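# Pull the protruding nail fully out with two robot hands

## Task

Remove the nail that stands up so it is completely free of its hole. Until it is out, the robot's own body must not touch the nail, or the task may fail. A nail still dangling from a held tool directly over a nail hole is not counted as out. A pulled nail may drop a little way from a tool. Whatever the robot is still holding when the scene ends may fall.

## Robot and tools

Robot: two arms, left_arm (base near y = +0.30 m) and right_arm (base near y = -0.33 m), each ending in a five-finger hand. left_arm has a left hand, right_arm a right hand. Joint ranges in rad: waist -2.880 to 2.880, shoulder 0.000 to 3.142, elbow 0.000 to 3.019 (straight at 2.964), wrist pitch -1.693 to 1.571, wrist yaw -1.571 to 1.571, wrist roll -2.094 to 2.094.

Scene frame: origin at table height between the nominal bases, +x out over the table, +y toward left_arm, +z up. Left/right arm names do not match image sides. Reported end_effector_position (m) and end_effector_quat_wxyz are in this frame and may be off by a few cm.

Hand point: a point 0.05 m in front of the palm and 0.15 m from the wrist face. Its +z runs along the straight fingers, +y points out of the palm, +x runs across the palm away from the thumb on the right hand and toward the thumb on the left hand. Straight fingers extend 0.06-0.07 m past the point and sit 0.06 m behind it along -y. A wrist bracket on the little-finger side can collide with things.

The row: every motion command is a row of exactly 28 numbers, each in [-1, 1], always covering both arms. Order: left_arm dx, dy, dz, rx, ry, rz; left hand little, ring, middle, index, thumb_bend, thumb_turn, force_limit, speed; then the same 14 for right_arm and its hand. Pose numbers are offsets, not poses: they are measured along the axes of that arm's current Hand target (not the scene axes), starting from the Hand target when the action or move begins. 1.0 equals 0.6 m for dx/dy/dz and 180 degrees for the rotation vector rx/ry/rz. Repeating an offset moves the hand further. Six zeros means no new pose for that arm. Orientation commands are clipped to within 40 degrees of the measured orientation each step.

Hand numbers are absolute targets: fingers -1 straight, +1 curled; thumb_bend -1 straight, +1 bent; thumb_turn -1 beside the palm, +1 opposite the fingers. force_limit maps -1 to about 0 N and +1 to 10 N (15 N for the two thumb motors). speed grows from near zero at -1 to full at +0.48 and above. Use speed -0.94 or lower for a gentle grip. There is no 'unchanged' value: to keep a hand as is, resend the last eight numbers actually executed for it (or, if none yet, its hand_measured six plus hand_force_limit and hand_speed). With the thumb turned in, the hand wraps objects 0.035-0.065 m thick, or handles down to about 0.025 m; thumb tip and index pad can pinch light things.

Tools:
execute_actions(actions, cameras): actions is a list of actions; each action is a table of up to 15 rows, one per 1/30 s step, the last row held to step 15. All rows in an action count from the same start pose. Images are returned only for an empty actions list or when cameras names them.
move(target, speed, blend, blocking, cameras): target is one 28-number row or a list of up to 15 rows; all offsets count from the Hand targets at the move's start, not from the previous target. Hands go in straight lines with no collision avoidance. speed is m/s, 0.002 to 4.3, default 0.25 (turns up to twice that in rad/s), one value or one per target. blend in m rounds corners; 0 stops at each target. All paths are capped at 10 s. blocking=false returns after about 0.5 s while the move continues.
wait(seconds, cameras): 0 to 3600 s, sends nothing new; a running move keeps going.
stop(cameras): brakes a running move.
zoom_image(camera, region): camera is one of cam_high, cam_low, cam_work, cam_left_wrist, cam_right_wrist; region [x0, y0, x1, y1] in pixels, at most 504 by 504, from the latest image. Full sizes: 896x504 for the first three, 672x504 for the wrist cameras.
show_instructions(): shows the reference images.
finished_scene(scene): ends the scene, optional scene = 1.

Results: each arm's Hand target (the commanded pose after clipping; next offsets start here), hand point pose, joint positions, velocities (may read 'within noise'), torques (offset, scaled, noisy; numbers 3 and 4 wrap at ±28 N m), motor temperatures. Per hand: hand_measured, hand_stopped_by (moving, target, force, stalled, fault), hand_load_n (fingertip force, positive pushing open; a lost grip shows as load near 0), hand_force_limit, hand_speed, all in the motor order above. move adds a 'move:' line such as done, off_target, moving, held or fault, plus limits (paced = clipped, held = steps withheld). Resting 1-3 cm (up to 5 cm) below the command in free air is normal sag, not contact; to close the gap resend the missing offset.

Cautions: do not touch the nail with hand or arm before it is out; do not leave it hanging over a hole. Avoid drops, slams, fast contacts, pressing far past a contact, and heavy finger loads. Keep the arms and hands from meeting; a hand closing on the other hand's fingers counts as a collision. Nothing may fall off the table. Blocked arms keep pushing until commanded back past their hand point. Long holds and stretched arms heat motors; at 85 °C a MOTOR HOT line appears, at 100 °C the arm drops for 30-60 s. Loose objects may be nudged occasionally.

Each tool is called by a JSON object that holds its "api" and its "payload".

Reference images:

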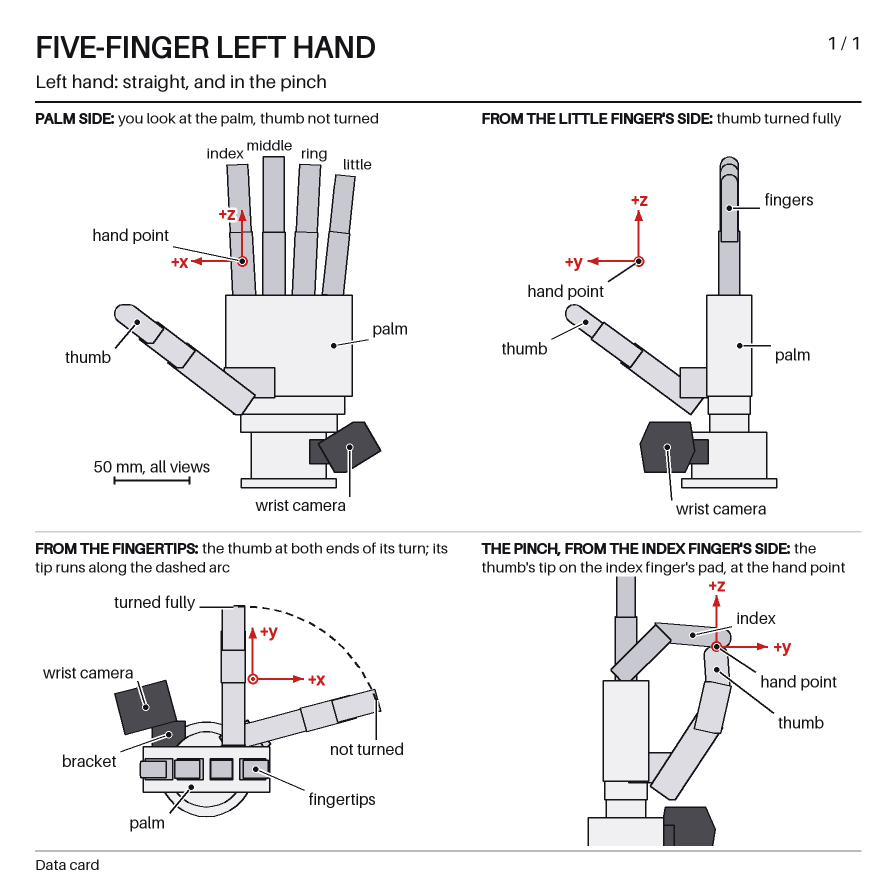

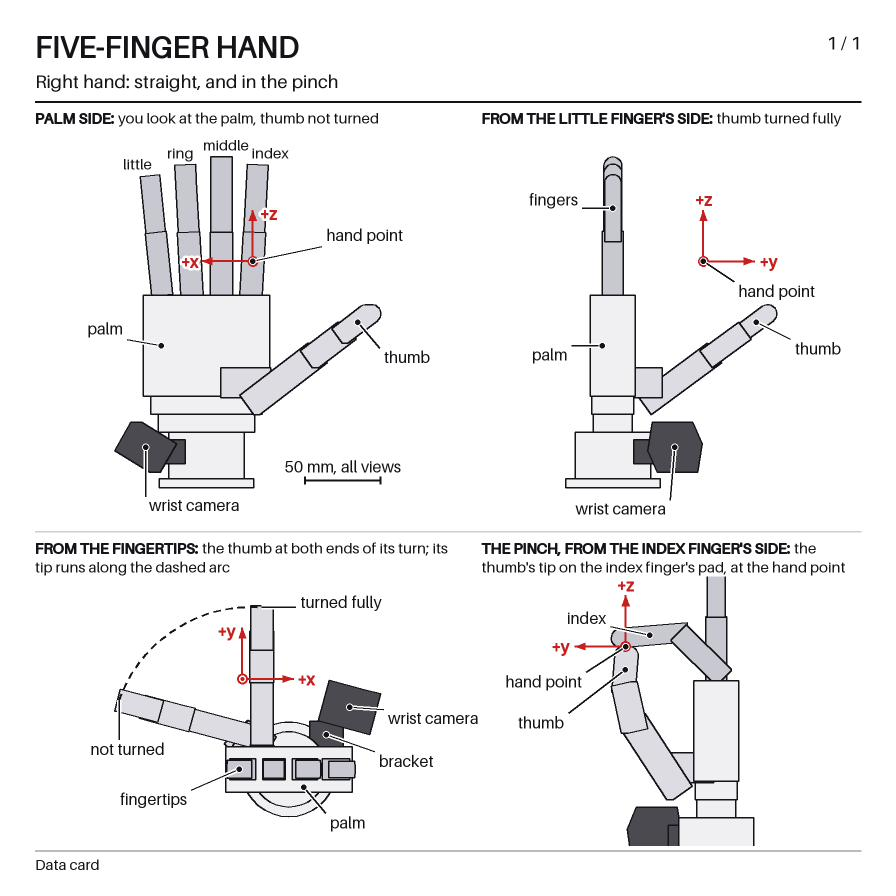

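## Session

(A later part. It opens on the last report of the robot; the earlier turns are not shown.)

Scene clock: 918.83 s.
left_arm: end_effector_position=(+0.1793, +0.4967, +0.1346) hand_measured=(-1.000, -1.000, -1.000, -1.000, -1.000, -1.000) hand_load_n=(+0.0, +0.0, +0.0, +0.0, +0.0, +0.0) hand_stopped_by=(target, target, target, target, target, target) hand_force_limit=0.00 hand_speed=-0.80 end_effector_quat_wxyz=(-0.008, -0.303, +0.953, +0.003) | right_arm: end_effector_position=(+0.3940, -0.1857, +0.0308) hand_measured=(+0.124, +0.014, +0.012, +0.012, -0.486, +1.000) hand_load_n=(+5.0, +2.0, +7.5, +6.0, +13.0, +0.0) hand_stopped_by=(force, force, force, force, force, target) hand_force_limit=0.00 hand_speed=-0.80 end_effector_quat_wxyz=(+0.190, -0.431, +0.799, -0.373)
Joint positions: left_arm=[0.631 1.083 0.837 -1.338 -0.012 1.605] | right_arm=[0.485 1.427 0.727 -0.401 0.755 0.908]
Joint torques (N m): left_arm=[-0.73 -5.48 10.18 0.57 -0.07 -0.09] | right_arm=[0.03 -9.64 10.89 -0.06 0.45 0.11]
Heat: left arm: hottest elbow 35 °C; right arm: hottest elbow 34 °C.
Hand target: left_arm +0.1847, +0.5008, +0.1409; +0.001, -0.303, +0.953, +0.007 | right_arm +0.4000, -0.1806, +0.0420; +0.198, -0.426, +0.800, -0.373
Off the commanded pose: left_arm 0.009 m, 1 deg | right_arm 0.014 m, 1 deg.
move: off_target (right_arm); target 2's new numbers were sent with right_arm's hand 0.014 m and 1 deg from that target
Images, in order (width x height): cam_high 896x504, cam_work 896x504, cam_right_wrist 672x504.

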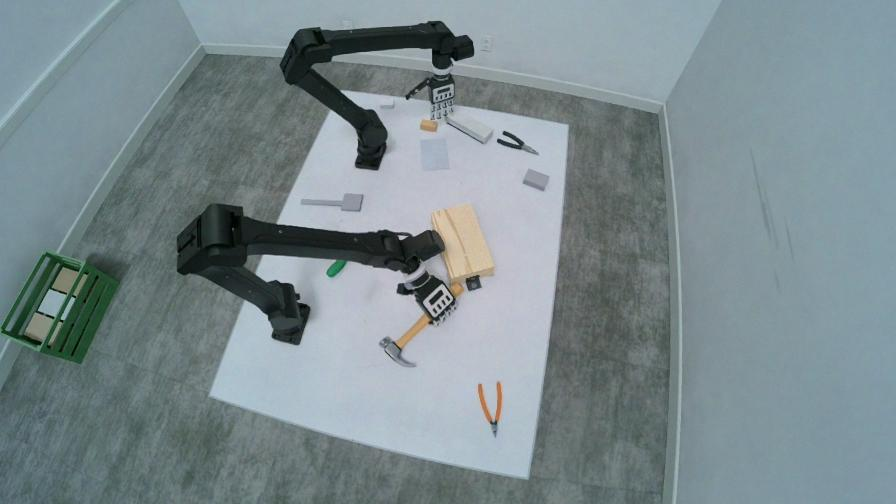

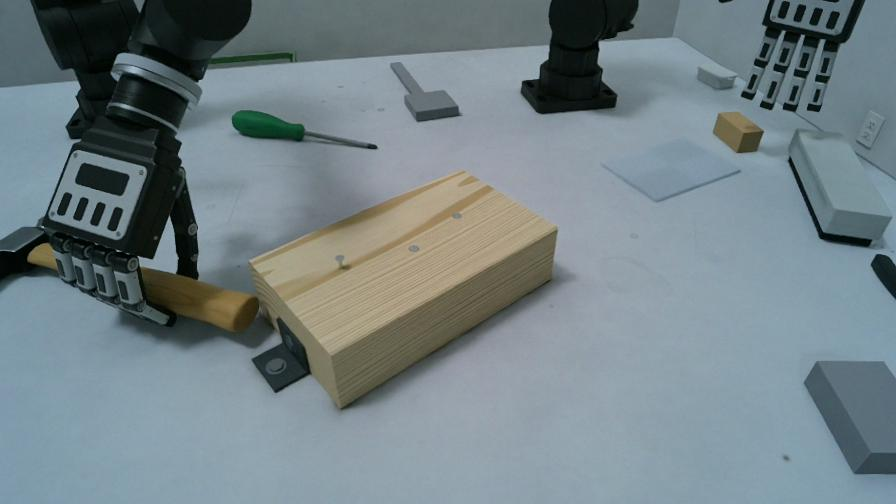

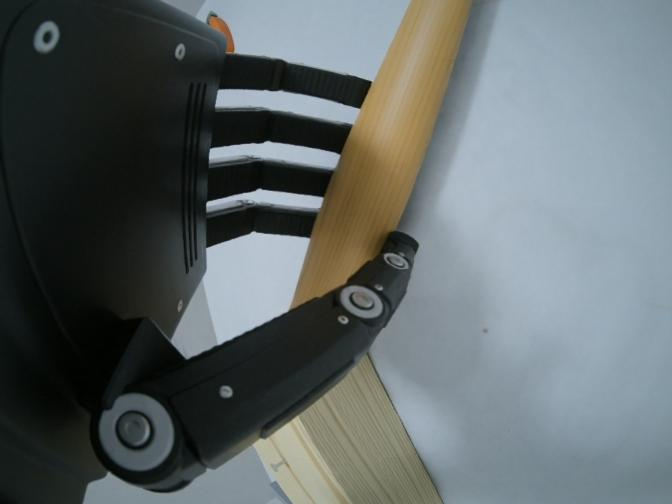

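{"api": "move", "payload": {"target": [0,0,0,0,0,0,-1,-1,-1,-1,-1,-1,0,-0.8, 0.102,-0.147,-0.131,0.003,-0.1563,0.195,0.7,0.7,0.7,0.7,0.25,1,0.0,-0.8], "speed": 0.1, "cameras": ["cam_high","cam_right_wrist","cam_work"]}}

Scene clock: 940.27 s.
left_arm: end_effector_position=(+0.1793, +0.4967, +0.1346) hand_measured=(-1.000, -1.000, -1.000, -1.000, -1.000, -1.000) hand_load_n=(+0.0, +0.0, -0.5, +0.0, -0.5, +0.0) hand_stopped_by=(target, target, target, target, target, target) hand_force_limit=0.00 hand_speed=-0.80 end_effector_quat_wxyz=(-0.008, -0.303, +0.953, +0.003) | right_arm: end_effector_position=(+0.3610, -0.2312, +0.1527) hand_measured=(+0.124, +0.014, +0.012, +0.012, -0.486, +1.000) hand_load_n=(+3.5, +0.0, +5.5, +6.5, +14.5, +1.5) hand_stopped_by=(force, force, force, force, force, target) hand_force_limit=0.00 hand_speed=-0.80 end_effector_quat_wxyz=(+0.468, -0.268, +0.817, -0.203)
Joint positions: left_arm=[0.631 1.083 0.837 -1.338 -0.012 1.605] | right_arm=[0.17 0.808 0.393 -0.104 0.255 0.988]
Joint torques (N m): left_arm=[-0.79 -5.36 10.17 0.61 -0.09 -0.09] | right_arm=[-0.38 -3.19 9.98 2.74 -0.33 0.59]
Heat: left arm: hottest elbow 35 °C; right arm: hottest elbow 34 °C.
Hand target: left_arm +0.1847, +0.5008, +0.1409; +0.001, -0.303, +0.953, +0.007 | right_arm +0.3631, -0.2293, +0.1601; +0.487, -0.243, +0.818, -0.188
Off the commanded pose: left_arm 0.009 m, 1 deg | right_arm 0.008 m, 4 deg.
move: off_target (right_arm)
Images, in order (width x height): cam_high 896x504, cam_work 896x504, cam_right_wrist 672x504.

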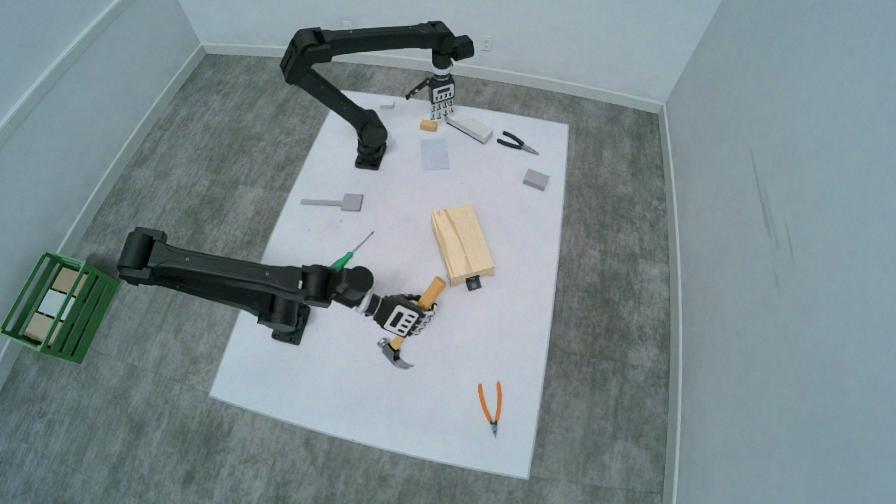

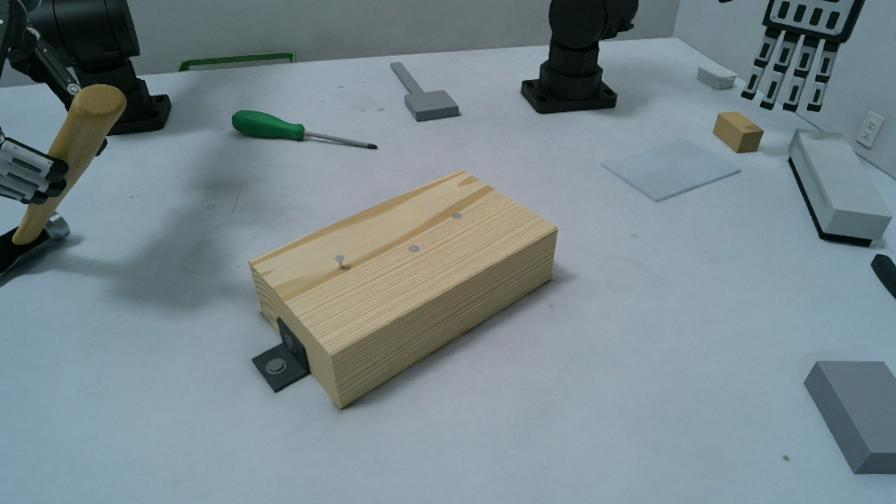

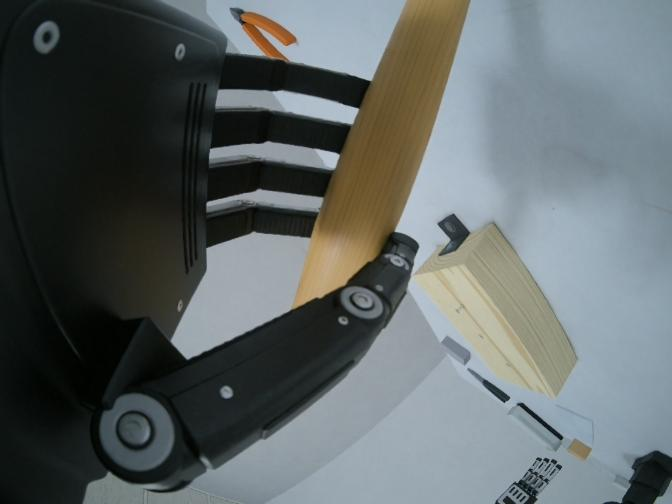

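{"api": "move", "payload": {"target": [0,0,0,0,0,0,-1,-1,-1,-1,-1,-1,0,-0.8, 0.0305,-0.2263,0.0755,-0.0297,-0.1623,0.3006,0.7,0.7,0.7,0.7,0.25,1,0.0,-0.8], "speed": 0.1, "cameras": ["cam_high","cam_right_wrist","cam_work","cam_low"]}}

Scene clock: 958.47 s.
left_arm: end_effector_position=(+0.1793, +0.4967, +0.1346) hand_measured=(-1.000, -1.000, -1.000, -1.000, -1.000, -1.000) hand_load_n=(+0.0, +0.0, +0.0, +0.0, +0.0, +0.0) hand_stopped_by=(target, target, target, target, target, target) hand_force_limit=0.00 hand_speed=-0.80 end_effector_quat_wxyz=(-0.008, -0.303, +0.953, +0.003) | right_arm: end_effector_position=(+0.4171, -0.3452, +0.1915) hand_measured=(+0.124, +0.014, +0.012, +0.012, -0.482, +1.000) hand_load_n=(+0.0, +0.0, +0.0, +0.5, +0.0, +0.0) hand_stopped_by=(force, force, force, force, force, target) hand_force_limit=0.00 hand_speed=-0.80 end_effector_quat_wxyz=(+0.679, +0.088, +0.712, +0.153)
Joint positions: left_arm=[0.631 1.083 0.837 -1.338 -0.012 1.605] | right_arm=[-0.353 1.517 0.274 1.21 -0.42 1.901]
Joint torques (N m): left_arm=[-0.97 -5.77 10.19 0.69 -0.06 -0.07] | right_arm=[-1.03 -6.18 7.97 2.32 -0.08 0.22]
Heat: left arm: hottest elbow 35 °C; right arm: hottest elbow 33 °C.
Hand target: left_arm +0.1847, +0.5008, +0.1409; +0.001, -0.303, +0.953, +0.007 | right_arm +0.4250, -0.3533, +0.2004; +0.690, +0.092, +0.701, +0.153
Off the commanded pose: left_arm 0.009 m, 1 deg | right_arm 0.014 m, 2 deg.
move: off_target (right_arm)
Images, in order (width x height): cam_high 896x504, cam_low 896x504, cam_work 896x504, cam_right_wrist 672x504.

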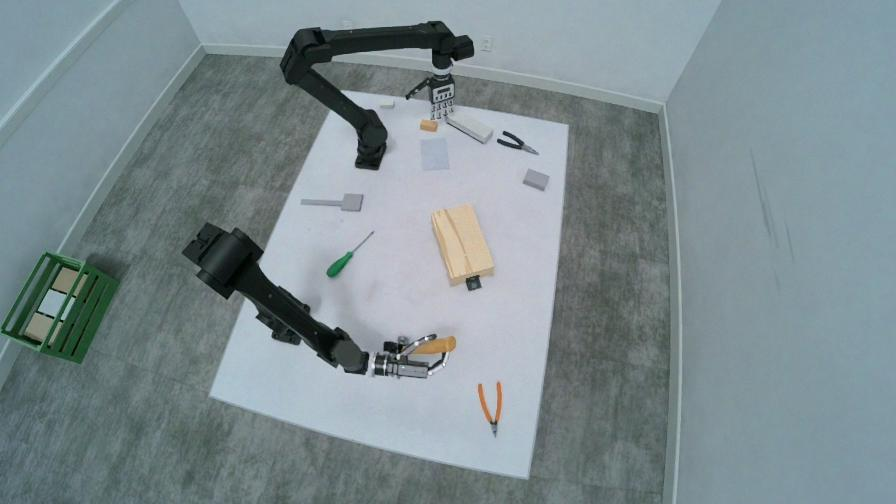

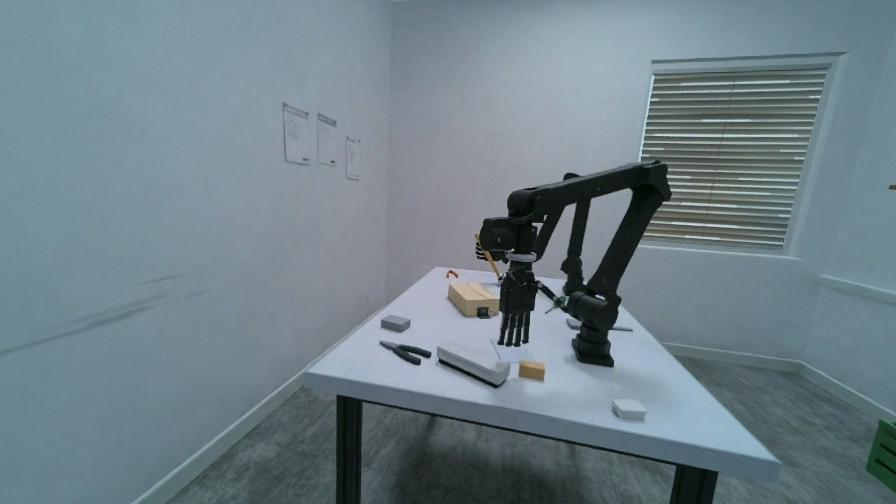

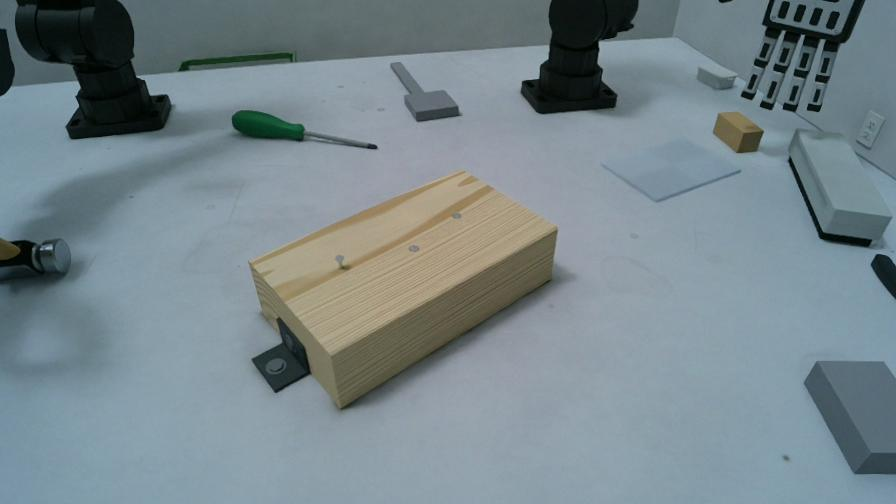

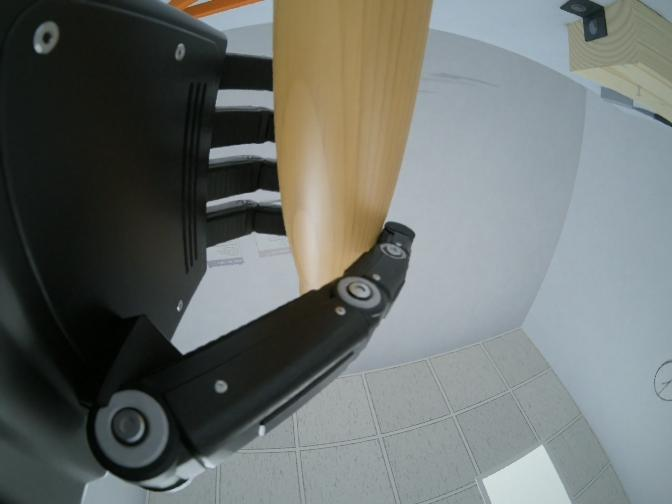

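{"api": "zoom_image", "payload": {"camera": "cam_high", "region": [350, 290, 510, 410]}}

{"api": "zoom_image", "payload": {"camera": "cam_low", "region": [440, 200, 560, 320]}}

Scaled by 3.150 from the camera's image (finer frame: 1280x720).

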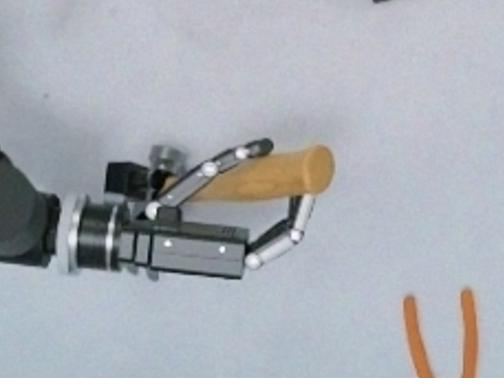

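Scaled by 4.200 from the camera's image (finer frame: 1280x720).

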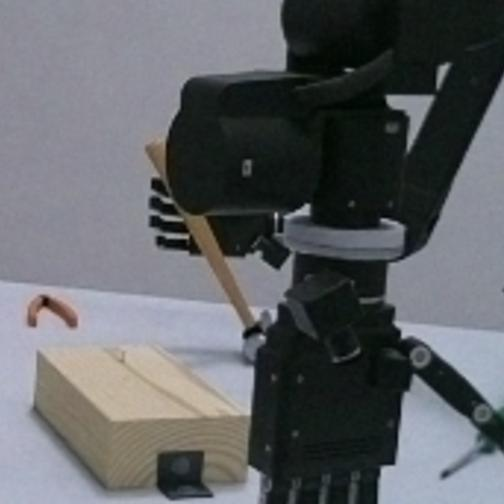

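{"api": "move", "payload": {"target": [0,0,0,0,0,0,-1,-1,-1,-1,-1,-1,0,-0.8, 0,0,0,0,0.15,0,0.7,0.7,0.7,0.7,0.25,1,0.0,-0.8], "speed": 0.1, "cameras": ["cam_high","cam_right_wrist","cam_work","cam_low"]}}

{"api": "zoom_image", "payload": {"camera": "cam_high", "region": [350, 290, 510, 410]}}

{"api": "zoom_image", "payload": {"camera": "cam_low", "region": [440, 200, 560, 320]}}

Scene clock: 980.93 s.
left_arm: end_effector_position=(+0.1793, +0.4967, +0.1346) hand_measured=(-1.000, -1.000, -1.000, -1.000, -1.000, -1.000) hand_load_n=(+0.0, +0.5, +0.0, +0.0, -0.5, +0.0) hand_stopped_by=(target, target, target, target, target, target) hand_force_limit=0.00 hand_speed=-0.80 end_effector_quat_wxyz=(-0.008, -0.303, +0.953, +0.003) | right_arm: end_effector_position=(+0.4144, -0.3452, +0.1795) hand_measured=(+0.124, +0.014, +0.012, +0.012, -0.482, +1.000) hand_load_n=(+0.0, +0.0, +0.0, +0.5, +0.0, +0.0) hand_stopped_by=(force, force, force, force, force, target) hand_force_limit=0.00 hand_speed=-0.80 end_effector_quat_wxyz=(+0.491, +0.064, +0.850, +0.181)
Joint positions: left_arm=[0.631 1.083 0.837 -1.338 -0.012 1.605] | right_arm=[-0.44 1.15 0.459 0.111 -0.602 1.645]
Joint torques (N m): left_arm=[-0.56 -5.71 10.18 0.55 -0.07 -0.09] | right_arm=[-1.14 -6.89 13.5 0.73 -0.43 -0.09]
Heat: left arm: hottest elbow 35 °C; right arm: hottest elbow 33 °C.
Hand target: left_arm +0.1847, +0.5008, +0.1409; +0.001, -0.303, +0.953, +0.007 | right_arm +0.4249, -0.3531, +0.2004; +0.508, +0.053, +0.843, +0.171
Off the commanded pose: left_arm 0.009 m, 1 deg | right_arm 0.025 m, 3 deg.
move: off_target (right_arm)
Images, in order (width x height): cam_high 896x504, cam_low 896x504, cam_work 896x504, cam_right_wrist 672x504.

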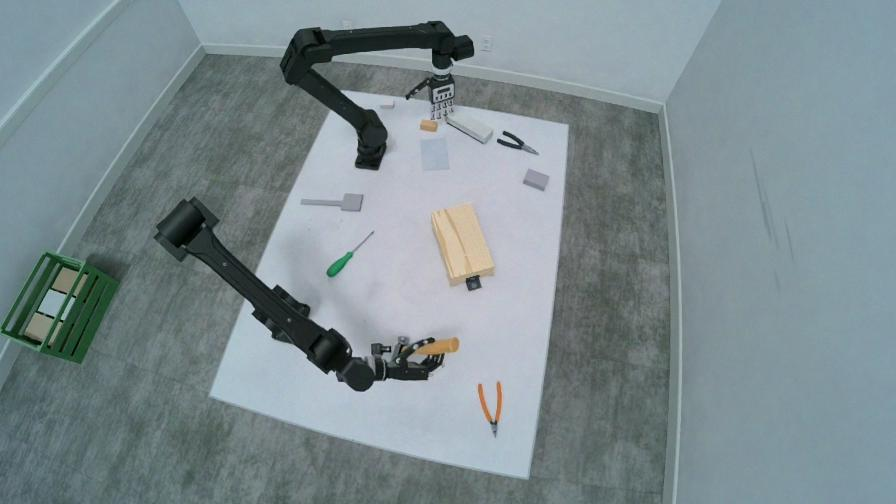

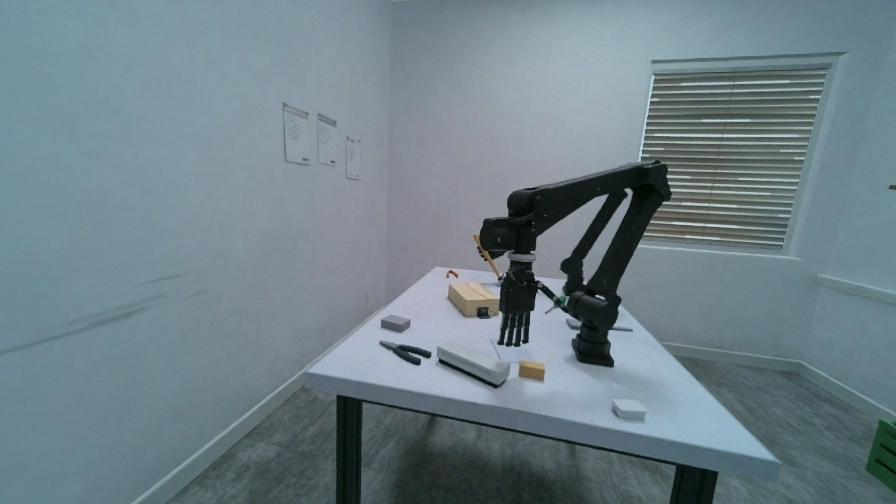

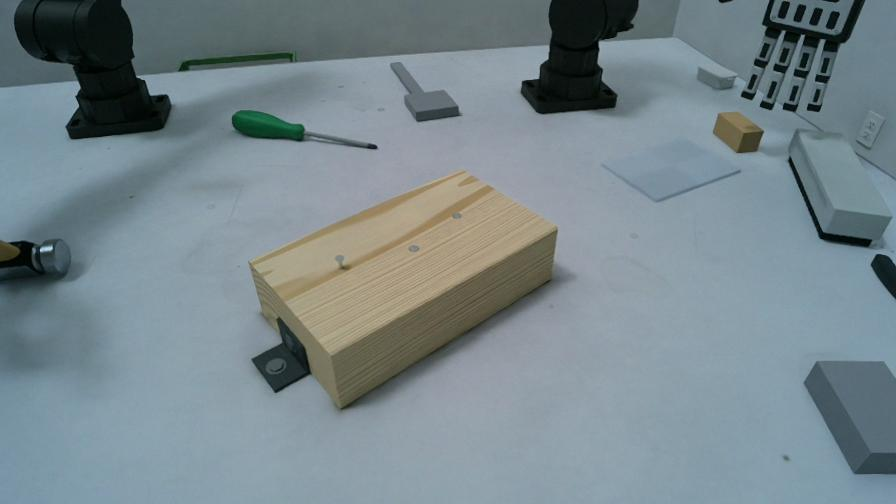

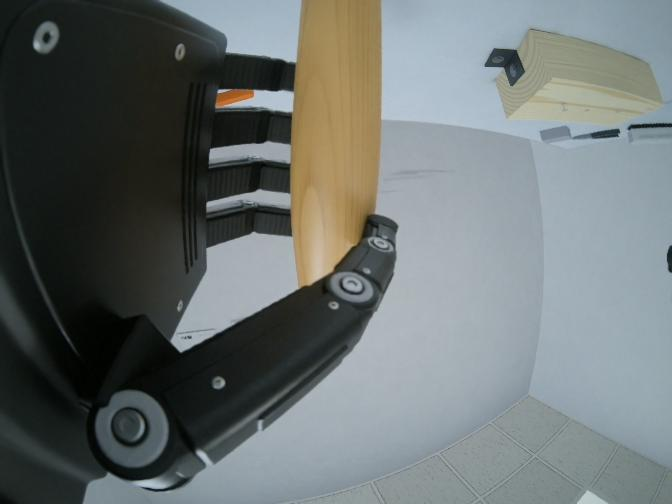

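Scaled by 3.150 from the camera's image (finer frame: 1280x720).

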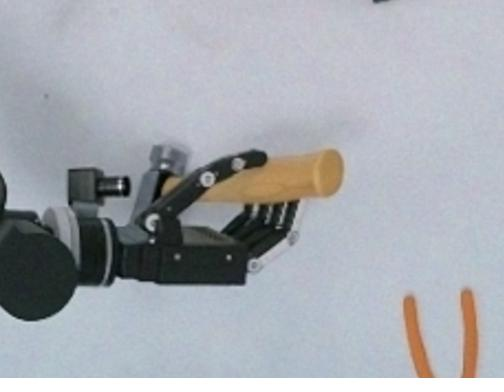

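Scaled by 4.200 from the camera's image (finer frame: 1280x720).

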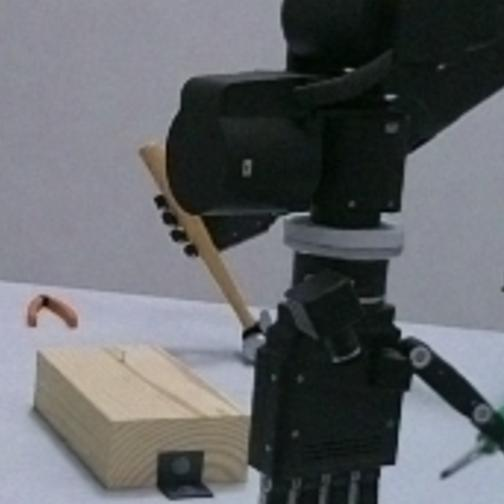

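{"api": "move", "payload": {"target": [0,0,0,0,0,0,-1,-1,-1,-1,-1,-1,0,-0.8, 0,0,0,0,0,0,1,1,1,1,0.25,1,-0.1,-0.8], "speed": 0.1, "cameras": ["cam_high","cam_right_wrist","cam_low"]}}

{"api": "zoom_image", "payload": {"camera": "cam_high", "region": [350, 290, 510, 410]}}

{"api": "zoom_image", "payload": {"camera": "cam_low", "region": [440, 200, 560, 320]}}

Scene clock: 993.20 s.
left_arm: end_effector_position=(+0.1793, +0.4967, +0.1346) hand_measured=(-1.000, -1.000, -1.000, -1.000, -1.000, -1.000) hand_load_n=(+0.0, +0.0, +0.5, +0.0, +0.0, +0.0) hand_stopped_by=(target, target, target, target, target, target) hand_force_limit=0.00 hand_speed=-0.80 end_effector_quat_wxyz=(-0.008, -0.303, +0.953, +0.003) | right_arm: end_effector_position=(+0.4139, -0.3453, +0.1788) hand_measured=(+0.954, +0.974, +0.638, +1.000, -0.484, +1.000) hand_load_n=(+0.0, +0.0, +4.5, +1.5, +3.0, +0.0) hand_stopped_by=(force, force, force, target, force, target) hand_force_limit=-0.10 hand_speed=-0.80 end_effector_quat_wxyz=(+0.491, +0.063, +0.850, +0.181)
Joint positions: left_arm=[0.631 1.083 0.837 -1.338 -0.012 1.605] | right_arm=[-0.441 1.15 0.459 0.108 -0.603 1.64]
Joint torques (N m): left_arm=[-0.79 -5.71 10.19 0.53 -0.06 -0.1] | right_arm=[-0.67 -6.59 13.38 0.58 -0.35 -0.09]
Heat: left arm: hottest elbow 35 °C; right arm: hottest elbow 35 °C.
Hand target: left_arm +0.1847, +0.5008, +0.1409; +0.001, -0.303, +0.953, +0.007 | right_arm +0.4250, -0.3532, +0.2004; +0.508, +0.054, +0.843, +0.171
Off the commanded pose: left_arm 0.009 m, 1 deg | right_arm 0.025 m, 3 deg.
move: done
Images, in order (width x height): cam_high 896x504, cam_low 896x504, cam_right_wrist 672x504.

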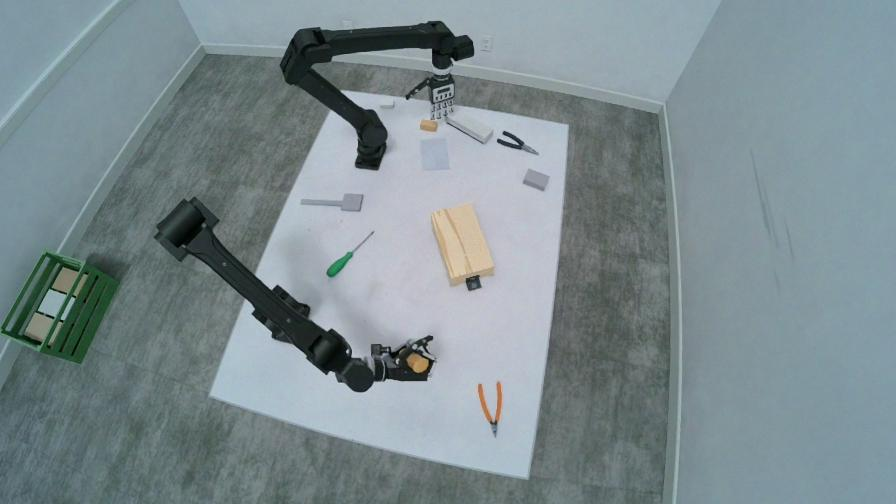

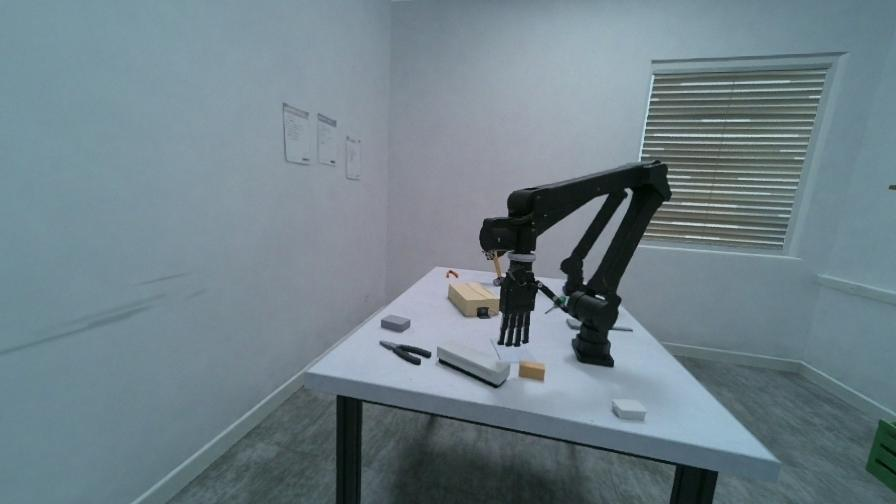

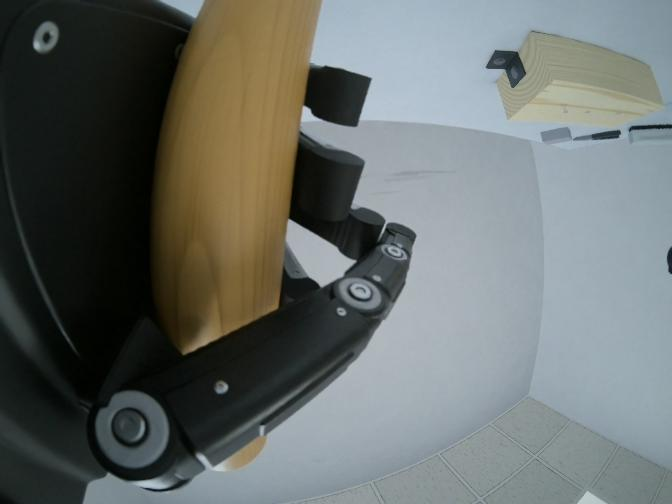

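Scaled by 3.150 from the camera's image (finer frame: 1280x720).

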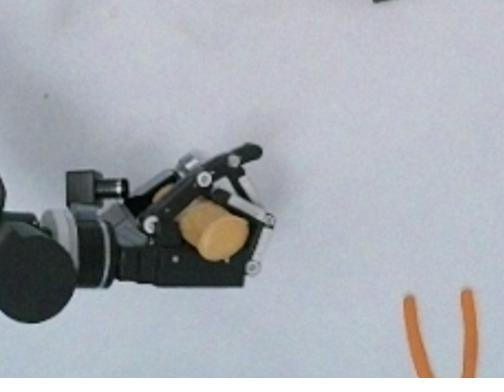

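Scaled by 4.200 from the camera's image (finer frame: 1280x720).

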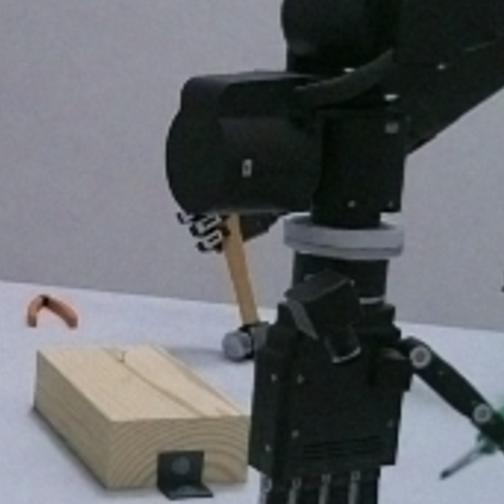

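{"api": "move", "payload": {"target": [0,0,0,0,0,0,-1,-1,-1,-1,-1,-1,0,-0.8, 0,0,0,0,0,0,0.998,0.998,0.998,0.995,0.9,1,0.4,-0.7], "speed": 0.1, "cameras": ["cam_high","cam_right_wrist","cam_low"]}}

{"api": "zoom_image", "payload": {"camera": "cam_high", "region": [350, 290, 510, 410]}}

Scene clock: 1000.10 s.
left_arm: end_effector_position=(+0.1793, +0.4967, +0.1346) hand_measured=(-1.000, -1.000, -1.000, -1.000, -1.000, -1.000) hand_load_n=(+0.0, +0.5, +0.0, +0.0, -0.5, +0.0) hand_stopped_by=(target, target, target, target, target, target) hand_force_limit=0.00 hand_speed=-0.80 end_effector_quat_wxyz=(-0.008, -0.303, +0.953, +0.003) | right_arm: end_effector_position=(+0.4137, -0.3451, +0.1787) hand_measured=(+0.998, +0.996, +0.660, +0.994, -0.448, +1.000) hand_load_n=(+0.0, +5.0, +11.5, +0.0, +11.5, -0.5) hand_stopped_by=(target, target, force, target, force, target) hand_force_limit=0.40 hand_speed=-0.70 end_effector_quat_wxyz=(+0.490, +0.063, +0.850, +0.181)
Joint positions: left_arm=[0.631 1.083 0.837 -1.338 -0.012 1.605] | right_arm=[-0.441 1.15 0.459 0.107 -0.604 1.639]
Joint torques (N m): left_arm=[-0.97 -5.48 10.15 0.53 -0.06 -0.09] | right_arm=[-1.49 -6.3 13.6 0.72 -0.31 -0.09]
Heat: left arm: hottest elbow 35 °C; right arm: hottest elbow 35 °C.
Hand target: left_arm +0.1847, +0.5008, +0.1409; +0.001, -0.303, +0.953, +0.007 | right_arm +0.4249, -0.3531, +0.2003; +0.508, +0.053, +0.843, +0.171
Off the commanded pose: left_arm 0.009 m, 1 deg | right_arm 0.026 m, 3 deg.
move: done
Images, in order (width x height): cam_high 896x504, cam_low 896x504, cam_right_wrist 672x504.

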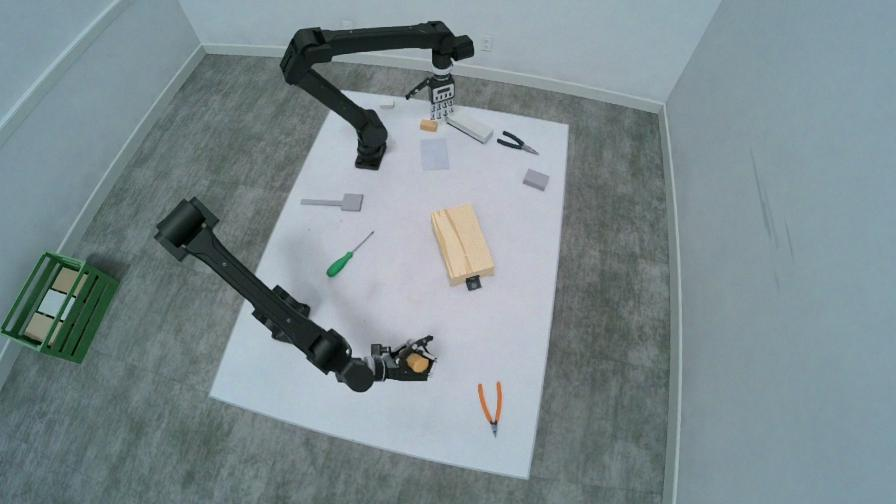

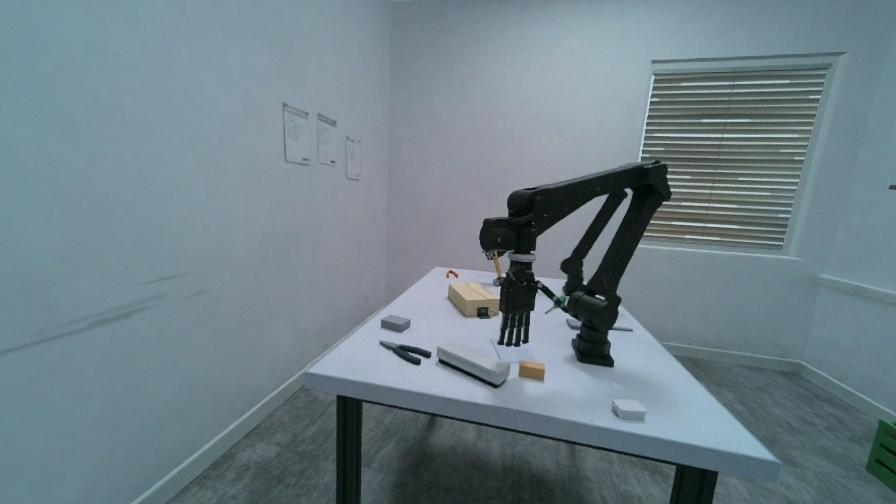

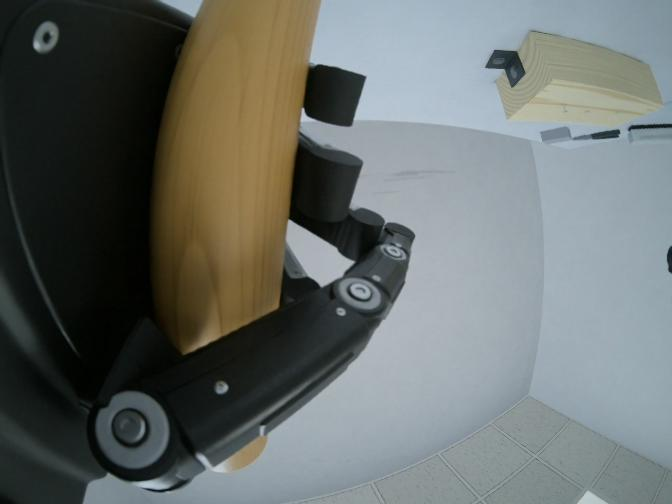

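Scaled by 3.150 from the camera's image (finer frame: 1280x720).

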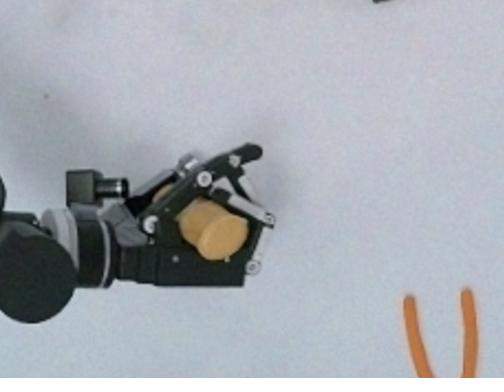

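{"api": "move", "payload": {"target": [0,0,0,0,0,0,-1,-1,-1,-1,-1,-1,0,-0.8, -0.0543,0.019,-0.03,0,0,0,0.998,0.998,0.998,0.995,0.9,1,0.4,-0.7], "speed": 0.1, "cameras": ["cam_high","cam_right_wrist","cam_low","cam_work"]}}

{"api": "zoom_image", "payload": {"camera": "cam_high", "region": [350, 290, 510, 410]}}

{"api": "zoom_image", "payload": {"camera": "cam_low", "region": [440, 200, 560, 320]}}

Scene clock: 1012.33 s.
left_arm: end_effector_position=(+0.1793, +0.4967, +0.1346) hand_measured=(-1.000, -1.000, -1.000, -1.000, -1.000, -1.000) hand_load_n=(+0.0, +0.0, +0.0, +0.0, -0.5, +0.0) hand_stopped_by=(target, target, target, target, target, target) hand_force_limit=0.00 hand_speed=-0.80 end_effector_quat_wxyz=(-0.008, -0.303, +0.953, +0.003) | right_arm: end_effector_position=(+0.4036, -0.3435, +0.1930) hand_measured=(+0.998, +0.996, +0.660, +0.994, -0.448, +1.000) hand_load_n=(+0.0, +7.0, +11.0, +1.5, +11.0, +0.0) hand_stopped_by=(target, target, force, target, force, target) hand_force_limit=0.40 hand_speed=-0.70 end_effector_quat_wxyz=(+0.473, +0.060, +0.861, +0.177)
Joint positions: left_arm=[0.631 1.083 0.837 -1.338 -0.012 1.605] | right_arm=[-0.45 1.068 0.488 -0.055 -0.603 1.603]
Joint torques (N m): left_arm=[-1.03 -5.54 10.17 0.55 -0.08 -0.09] | right_arm=[-1.14 -6.95 17.14 0.83 -0.71 0.16]
Heat: left arm: hottest elbow 35 °C; right arm: hottest elbow 36 °C.
Hand target: left_arm +0.1847, +0.5008, +0.1409; +0.001, -0.303, +0.953, +0.007 | right_arm +0.4239, -0.3554, +0.2394; +0.508, +0.053, +0.843, +0.171
Off the commanded pose: left_arm 0.009 m, 1 deg | right_arm 0.052 m, 5 deg.
move: off_target (right_arm)
Images, in order (width x height): cam_high 896x504, cam_low 896x504, cam_work 896x504, cam_right_wrist 672x504.

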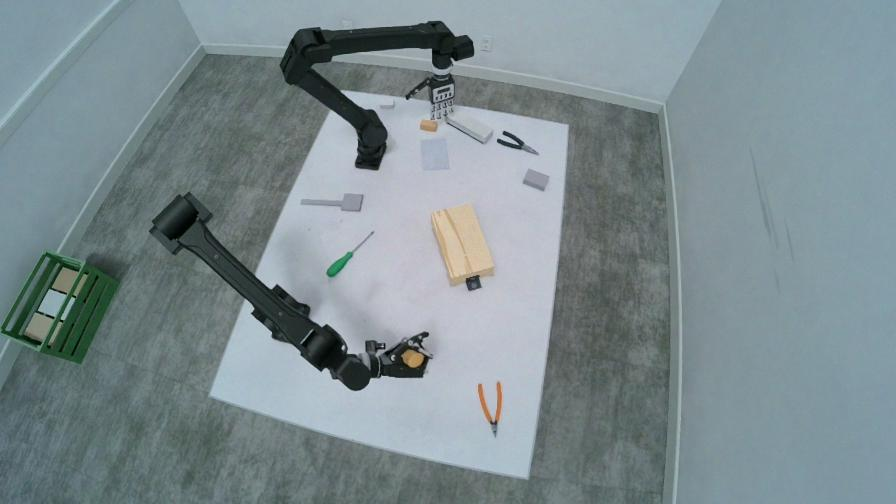

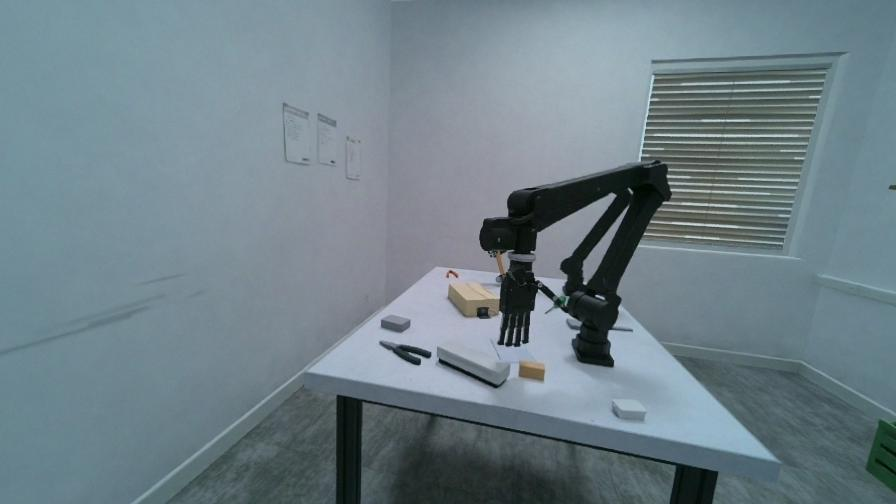

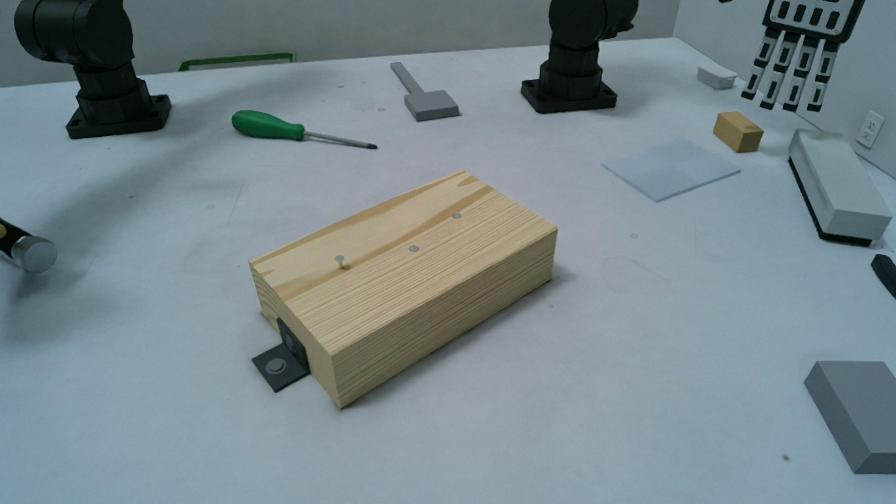

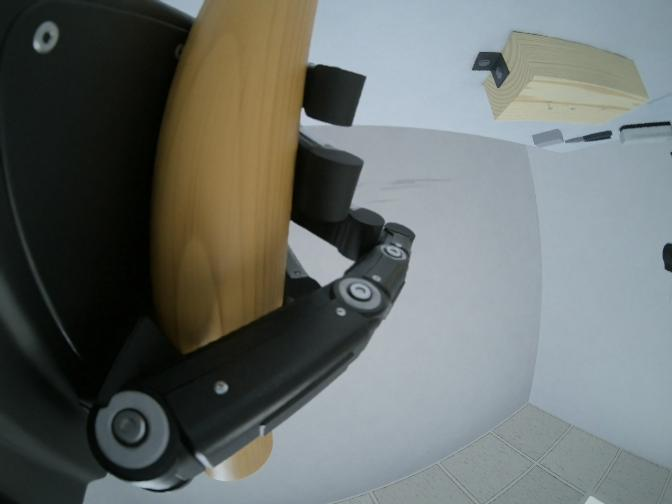

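Scaled by 3.150 from the camera's image (finer frame: 1280x720).

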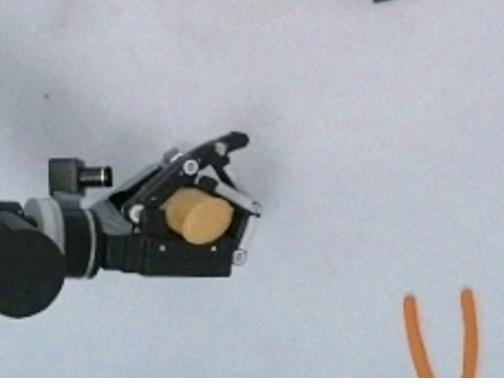

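Scaled by 4.200 from the camera's image (finer frame: 1280x720).

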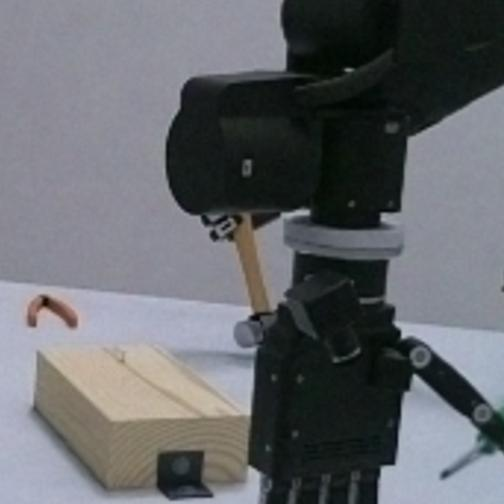

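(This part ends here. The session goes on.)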